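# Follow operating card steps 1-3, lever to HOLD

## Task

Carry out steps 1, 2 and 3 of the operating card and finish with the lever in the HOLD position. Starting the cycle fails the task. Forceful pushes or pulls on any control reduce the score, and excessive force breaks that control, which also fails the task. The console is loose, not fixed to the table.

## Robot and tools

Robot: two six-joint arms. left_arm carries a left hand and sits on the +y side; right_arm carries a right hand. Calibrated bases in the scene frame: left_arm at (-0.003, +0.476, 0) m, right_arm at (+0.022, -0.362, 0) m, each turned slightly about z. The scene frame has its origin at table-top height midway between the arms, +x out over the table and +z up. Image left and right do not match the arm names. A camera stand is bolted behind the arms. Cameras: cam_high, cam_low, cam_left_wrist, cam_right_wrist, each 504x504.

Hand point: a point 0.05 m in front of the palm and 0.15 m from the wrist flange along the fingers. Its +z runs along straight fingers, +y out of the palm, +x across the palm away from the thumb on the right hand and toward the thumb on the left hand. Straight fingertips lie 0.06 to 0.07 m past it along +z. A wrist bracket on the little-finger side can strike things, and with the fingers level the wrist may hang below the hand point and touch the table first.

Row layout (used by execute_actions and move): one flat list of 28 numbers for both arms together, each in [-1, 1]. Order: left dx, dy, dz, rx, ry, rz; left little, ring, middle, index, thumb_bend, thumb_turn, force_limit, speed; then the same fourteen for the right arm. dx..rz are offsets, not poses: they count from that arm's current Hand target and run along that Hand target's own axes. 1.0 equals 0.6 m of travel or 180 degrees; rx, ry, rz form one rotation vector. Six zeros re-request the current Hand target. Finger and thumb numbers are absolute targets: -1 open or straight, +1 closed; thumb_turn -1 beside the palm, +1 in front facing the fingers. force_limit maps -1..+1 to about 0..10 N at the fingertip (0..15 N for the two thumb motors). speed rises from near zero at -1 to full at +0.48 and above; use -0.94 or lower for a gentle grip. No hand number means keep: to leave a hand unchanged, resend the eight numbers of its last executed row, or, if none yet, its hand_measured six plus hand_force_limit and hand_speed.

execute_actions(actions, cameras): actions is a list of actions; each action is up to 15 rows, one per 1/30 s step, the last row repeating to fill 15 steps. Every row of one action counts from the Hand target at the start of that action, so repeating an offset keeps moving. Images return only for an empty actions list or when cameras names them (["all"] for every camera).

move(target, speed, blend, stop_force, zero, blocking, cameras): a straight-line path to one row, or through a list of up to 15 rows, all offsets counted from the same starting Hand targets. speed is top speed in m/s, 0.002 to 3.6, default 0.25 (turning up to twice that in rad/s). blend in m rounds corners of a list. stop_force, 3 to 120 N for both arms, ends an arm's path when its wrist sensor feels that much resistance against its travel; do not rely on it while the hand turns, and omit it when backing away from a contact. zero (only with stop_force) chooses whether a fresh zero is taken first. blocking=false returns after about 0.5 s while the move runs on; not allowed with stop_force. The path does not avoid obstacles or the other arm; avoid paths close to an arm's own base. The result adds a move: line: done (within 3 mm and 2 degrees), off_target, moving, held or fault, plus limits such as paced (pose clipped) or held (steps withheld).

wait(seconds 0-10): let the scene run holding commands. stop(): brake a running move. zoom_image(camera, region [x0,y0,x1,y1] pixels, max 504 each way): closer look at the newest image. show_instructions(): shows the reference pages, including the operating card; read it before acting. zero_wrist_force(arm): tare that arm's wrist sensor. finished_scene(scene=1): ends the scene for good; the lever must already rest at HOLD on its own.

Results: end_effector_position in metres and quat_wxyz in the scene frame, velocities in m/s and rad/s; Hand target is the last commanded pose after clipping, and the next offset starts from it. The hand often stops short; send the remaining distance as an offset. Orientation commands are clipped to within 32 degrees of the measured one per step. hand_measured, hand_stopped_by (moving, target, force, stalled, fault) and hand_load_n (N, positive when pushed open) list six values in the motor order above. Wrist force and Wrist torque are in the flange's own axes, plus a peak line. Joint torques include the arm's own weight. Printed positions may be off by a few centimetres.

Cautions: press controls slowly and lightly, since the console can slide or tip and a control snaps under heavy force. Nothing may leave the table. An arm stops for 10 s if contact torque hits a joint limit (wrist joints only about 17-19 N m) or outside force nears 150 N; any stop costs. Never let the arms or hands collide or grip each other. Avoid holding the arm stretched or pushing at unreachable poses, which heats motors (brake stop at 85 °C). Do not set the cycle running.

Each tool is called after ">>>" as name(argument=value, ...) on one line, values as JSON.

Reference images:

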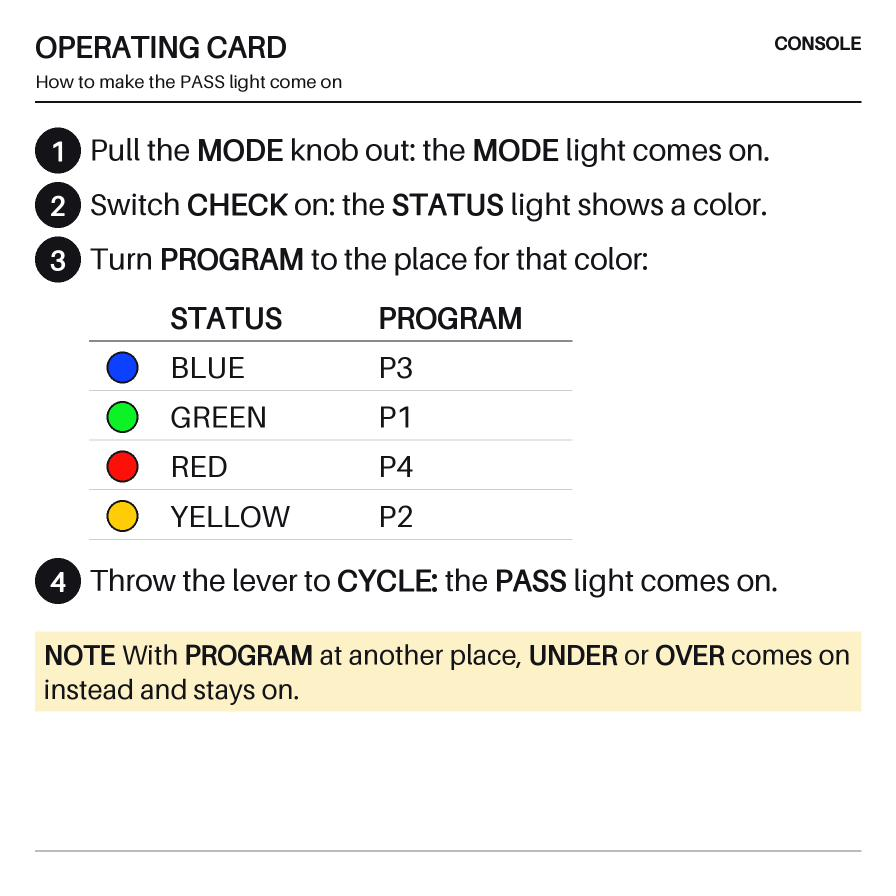

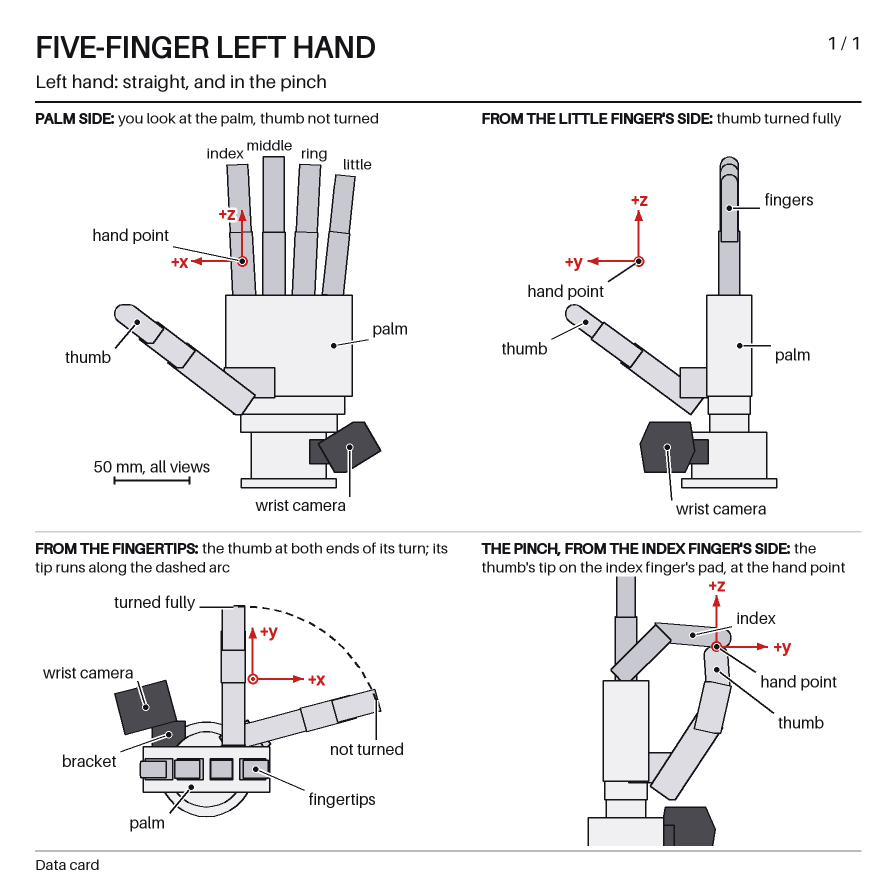

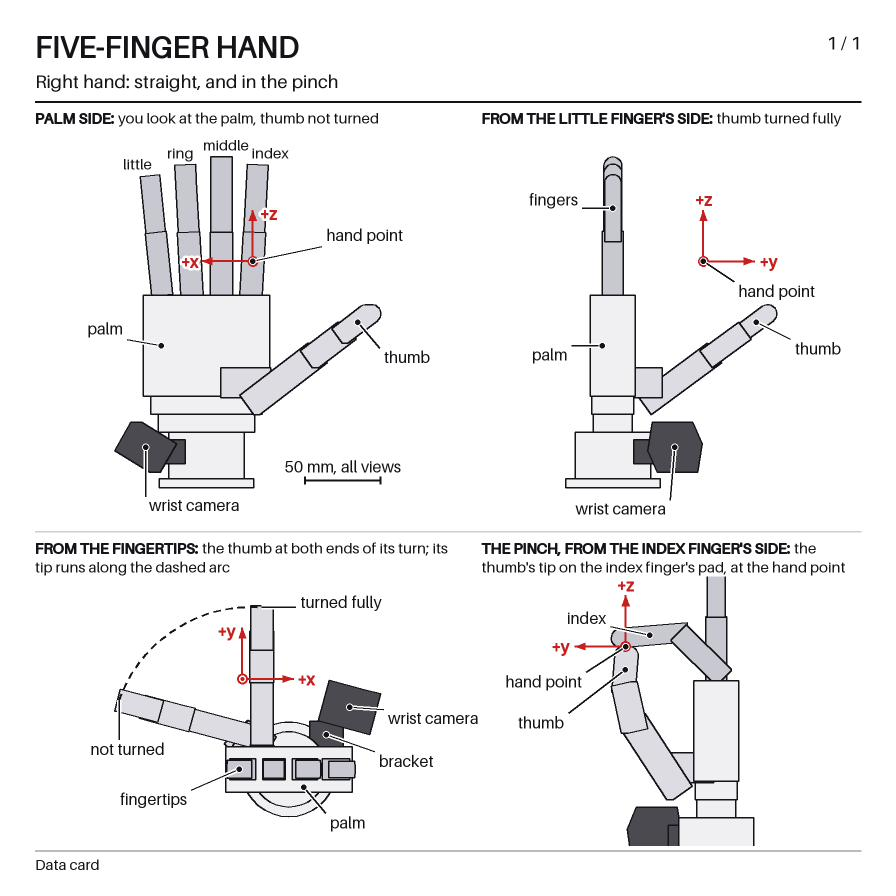

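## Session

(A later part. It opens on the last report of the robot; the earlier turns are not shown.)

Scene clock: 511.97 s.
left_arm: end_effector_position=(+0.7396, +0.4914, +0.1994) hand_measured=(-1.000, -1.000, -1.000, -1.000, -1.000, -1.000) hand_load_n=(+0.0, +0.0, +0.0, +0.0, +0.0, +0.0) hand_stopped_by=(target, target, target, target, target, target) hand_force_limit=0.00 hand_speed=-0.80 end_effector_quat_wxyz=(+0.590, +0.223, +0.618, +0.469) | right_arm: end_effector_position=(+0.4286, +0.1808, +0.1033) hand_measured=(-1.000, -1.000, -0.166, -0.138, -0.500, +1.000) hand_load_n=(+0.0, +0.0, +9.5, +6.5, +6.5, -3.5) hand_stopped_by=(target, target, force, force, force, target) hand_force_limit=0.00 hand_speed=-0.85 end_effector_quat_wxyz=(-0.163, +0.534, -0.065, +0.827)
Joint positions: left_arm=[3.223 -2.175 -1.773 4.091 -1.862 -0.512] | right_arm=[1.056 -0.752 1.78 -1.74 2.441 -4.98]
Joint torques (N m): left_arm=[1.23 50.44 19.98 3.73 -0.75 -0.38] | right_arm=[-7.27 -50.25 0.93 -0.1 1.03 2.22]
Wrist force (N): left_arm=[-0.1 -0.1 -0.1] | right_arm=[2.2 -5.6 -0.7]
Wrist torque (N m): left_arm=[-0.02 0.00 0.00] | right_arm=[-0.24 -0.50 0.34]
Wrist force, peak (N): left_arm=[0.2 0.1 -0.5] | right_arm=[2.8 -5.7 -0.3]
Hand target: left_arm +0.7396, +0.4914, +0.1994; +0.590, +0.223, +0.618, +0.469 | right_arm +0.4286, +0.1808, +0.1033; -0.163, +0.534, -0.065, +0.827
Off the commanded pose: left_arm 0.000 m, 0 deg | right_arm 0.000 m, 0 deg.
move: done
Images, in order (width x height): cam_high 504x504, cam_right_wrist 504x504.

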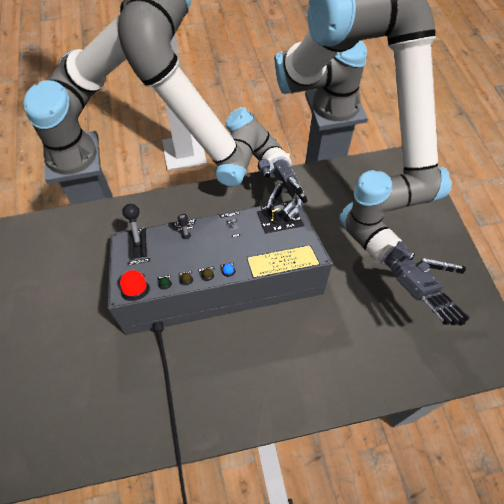

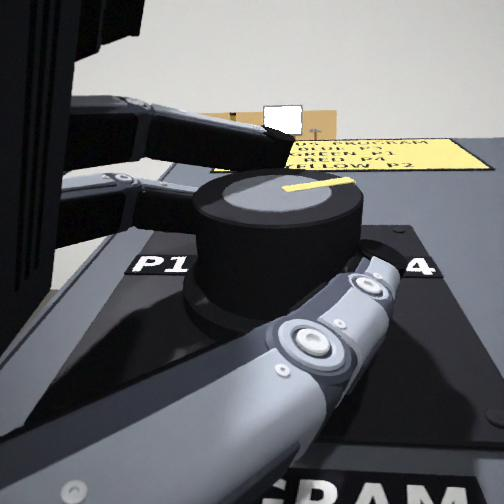

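>>> move(target=[0,0,0,0,0,0,-1,-1,-1,-1,-1,-1,0,-0.8,0,0,0,0,0,0,-1,-1,-0.8,-0.8,-1,1,0,-0.5], speed=0.07, cameras=["cam_right_wrist"])

>>> move(target=[0,0,0,0,0,0,-1,-1,-1,-1,-1,-1,0,-0.8,0.1567,-0.057,0,0,0,0,-1,-1,-0.8,-0.8,-1,1,0,-0.5], speed=0.12, cameras=["cam_right_wrist","cam_high"])

>>> zoom_image(camera="cam_high", region=[100, 190, 340, 310])

>>> zoom_image(camera="cam_high", region=[220, 170, 320, 250])

Scene clock: 515.53 s.
left_arm: end_effector_position=(+0.7396, +0.4914, +0.1994) hand_measured=(-1.000, -1.000, -1.000, -1.000, -1.000, -1.000) hand_load_n=(+0.0, +0.0, +0.0, +0.0, +0.0, +0.0) hand_stopped_by=(target, target, target, target, target, target) hand_force_limit=0.00 hand_speed=-0.80 end_effector_quat_wxyz=(+0.590, +0.223, +0.618, +0.469) | right_arm: end_effector_position=(+0.4286, +0.1807, +0.1033) hand_measured=(-1.000, -1.000, -0.800, -0.800, -1.000, +1.000) hand_load_n=(+0.0, +0.0, +0.0, -0.5, -0.5, -1.0) hand_stopped_by=(target, target, target, target, target, target) hand_force_limit=0.00 hand_speed=-0.50 end_effector_quat_wxyz=(-0.163, +0.534, -0.065, +0.827)
Joint positions: left_arm=[3.223 -2.175 -1.773 4.091 -1.862 -0.512] | right_arm=[1.056 -0.752 1.78 -1.74 2.441 -4.98]
Joint torques (N m): left_arm=[0.68 50.13 19.95 3.79 -0.66 -0.36] | right_arm=[-1.35 -48.94 -19 -0.97 -2.59 2.11]
Wrist force (N): left_arm=[0.2 -0.2 0.1] | right_arm=[4.7 -1.5 -2.9]
Wrist torque (N m): left_arm=[-0.03 -0.03 0.02] | right_arm=[-0.15 -0.43 0.49]
Wrist force, peak (N): left_arm=[0.2 -0.4 0.0] | right_arm=[4.9 -1.8 -4.4]
Hand target: left_arm +0.7396, +0.4914, +0.1994; +0.590, +0.223, +0.618, +0.469 | right_arm +0.4286, +0.1808, +0.1033; -0.163, +0.534, -0.065, +0.827
Off the commanded pose: left_arm 0.000 m, 0 deg | right_arm 0.000 m, 0 deg.
move: done
Images, in order (width x height): cam_right_wrist 504x504.

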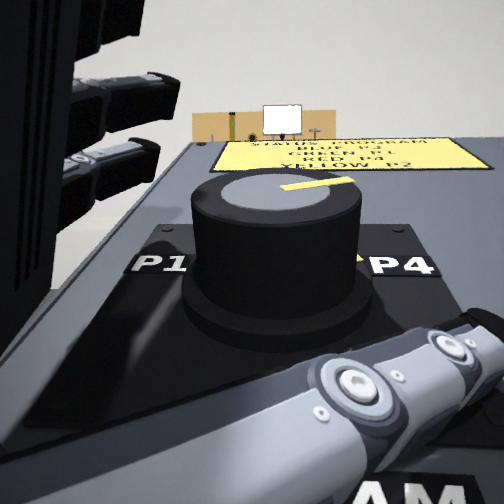

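Scene clock: 516.80 s.
left_arm: end_effector_position=(+0.7396, +0.4914, +0.1994) hand_measured=(-1.000, -1.000, -1.000, -1.000, -1.000, -1.000) hand_load_n=(+0.0, +0.0, +0.0, +0.0, +0.0, +0.0) hand_stopped_by=(target, target, target, target, target, target) hand_force_limit=0.00 hand_speed=-0.80 end_effector_quat_wxyz=(+0.590, +0.223, +0.618, +0.469) | right_arm: end_effector_position=(+0.3863, +0.1809, +0.1938) hand_measured=(-1.000, -1.000, -0.800, -0.800, -1.000, +1.000) hand_load_n=(+0.0, +0.0, +0.0, +0.0, +0.0, +0.0) hand_stopped_by=(target, target, target, target, target, target) hand_force_limit=0.00 hand_speed=-0.50 end_effector_quat_wxyz=(-0.163, +0.534, -0.065, +0.827)
Joint positions: left_arm=[3.223 -2.175 -1.773 4.091 -1.862 -0.512] | right_arm=[1.122 -0.943 1.825 -1.649 2.49 -5.051]
Joint torques (N m): left_arm=[1.53 50.8 20.45 3.78 -0.55 -0.52] | right_arm=[-5.22 -46.25 -25.25 -4.77 -2.64 2.23]
Wrist force (N): left_arm=[0.0 -0.1 -0.1] | right_arm=[4.2 -1.0 -3.2]
Wrist torque (N m): left_arm=[-0.01 -0.02 0.00] | right_arm=[-0.10 -0.39 0.52]
Wrist force, peak (N): left_arm=[0.1 -0.2 -0.3] | right_arm=[5.3 -1.6 -3.0]
Hand target: left_arm +0.7396, +0.4914, +0.1994; +0.590, +0.223, +0.618, +0.469 | right_arm +0.3864, +0.1809, +0.1940; -0.163, +0.534, -0.065, +0.827
Off the commanded pose: left_arm 0.000 m, 0 deg | right_arm 0.000 m, 0 deg.
move: done
Images, in order (width x height): cam_high 504x504, cam_right_wrist 504x504.

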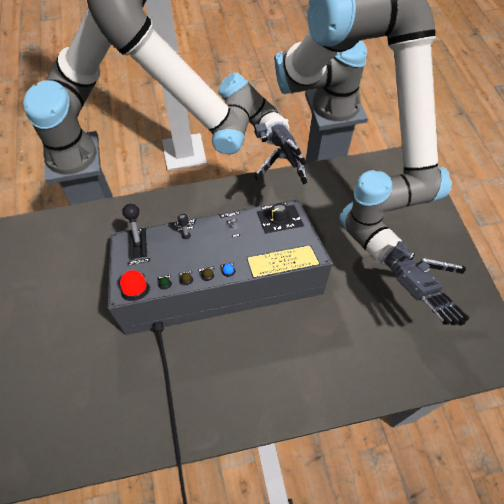

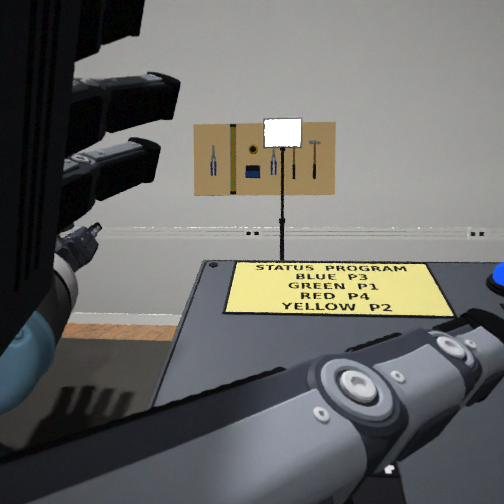

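Scaled by 2.100 from the camera's 504x504 image, which has a finer 720x720 frame.

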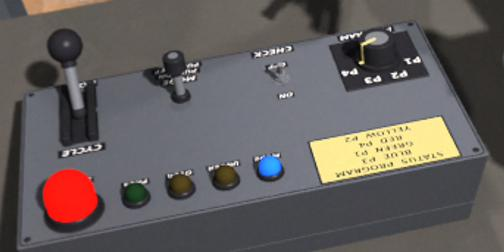

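Scaled by 5.040 from the camera's 504x504 image, which has a finer 720x720 frame.

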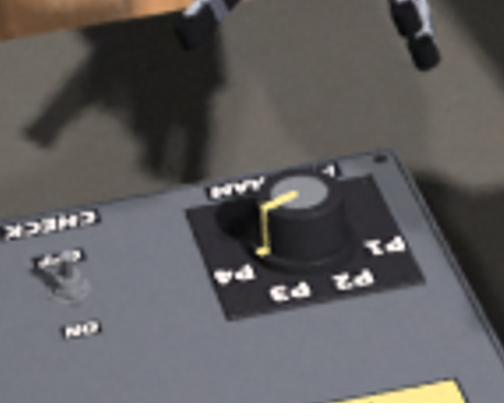

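>>> finished_scene()

The scene is finished: the task was done.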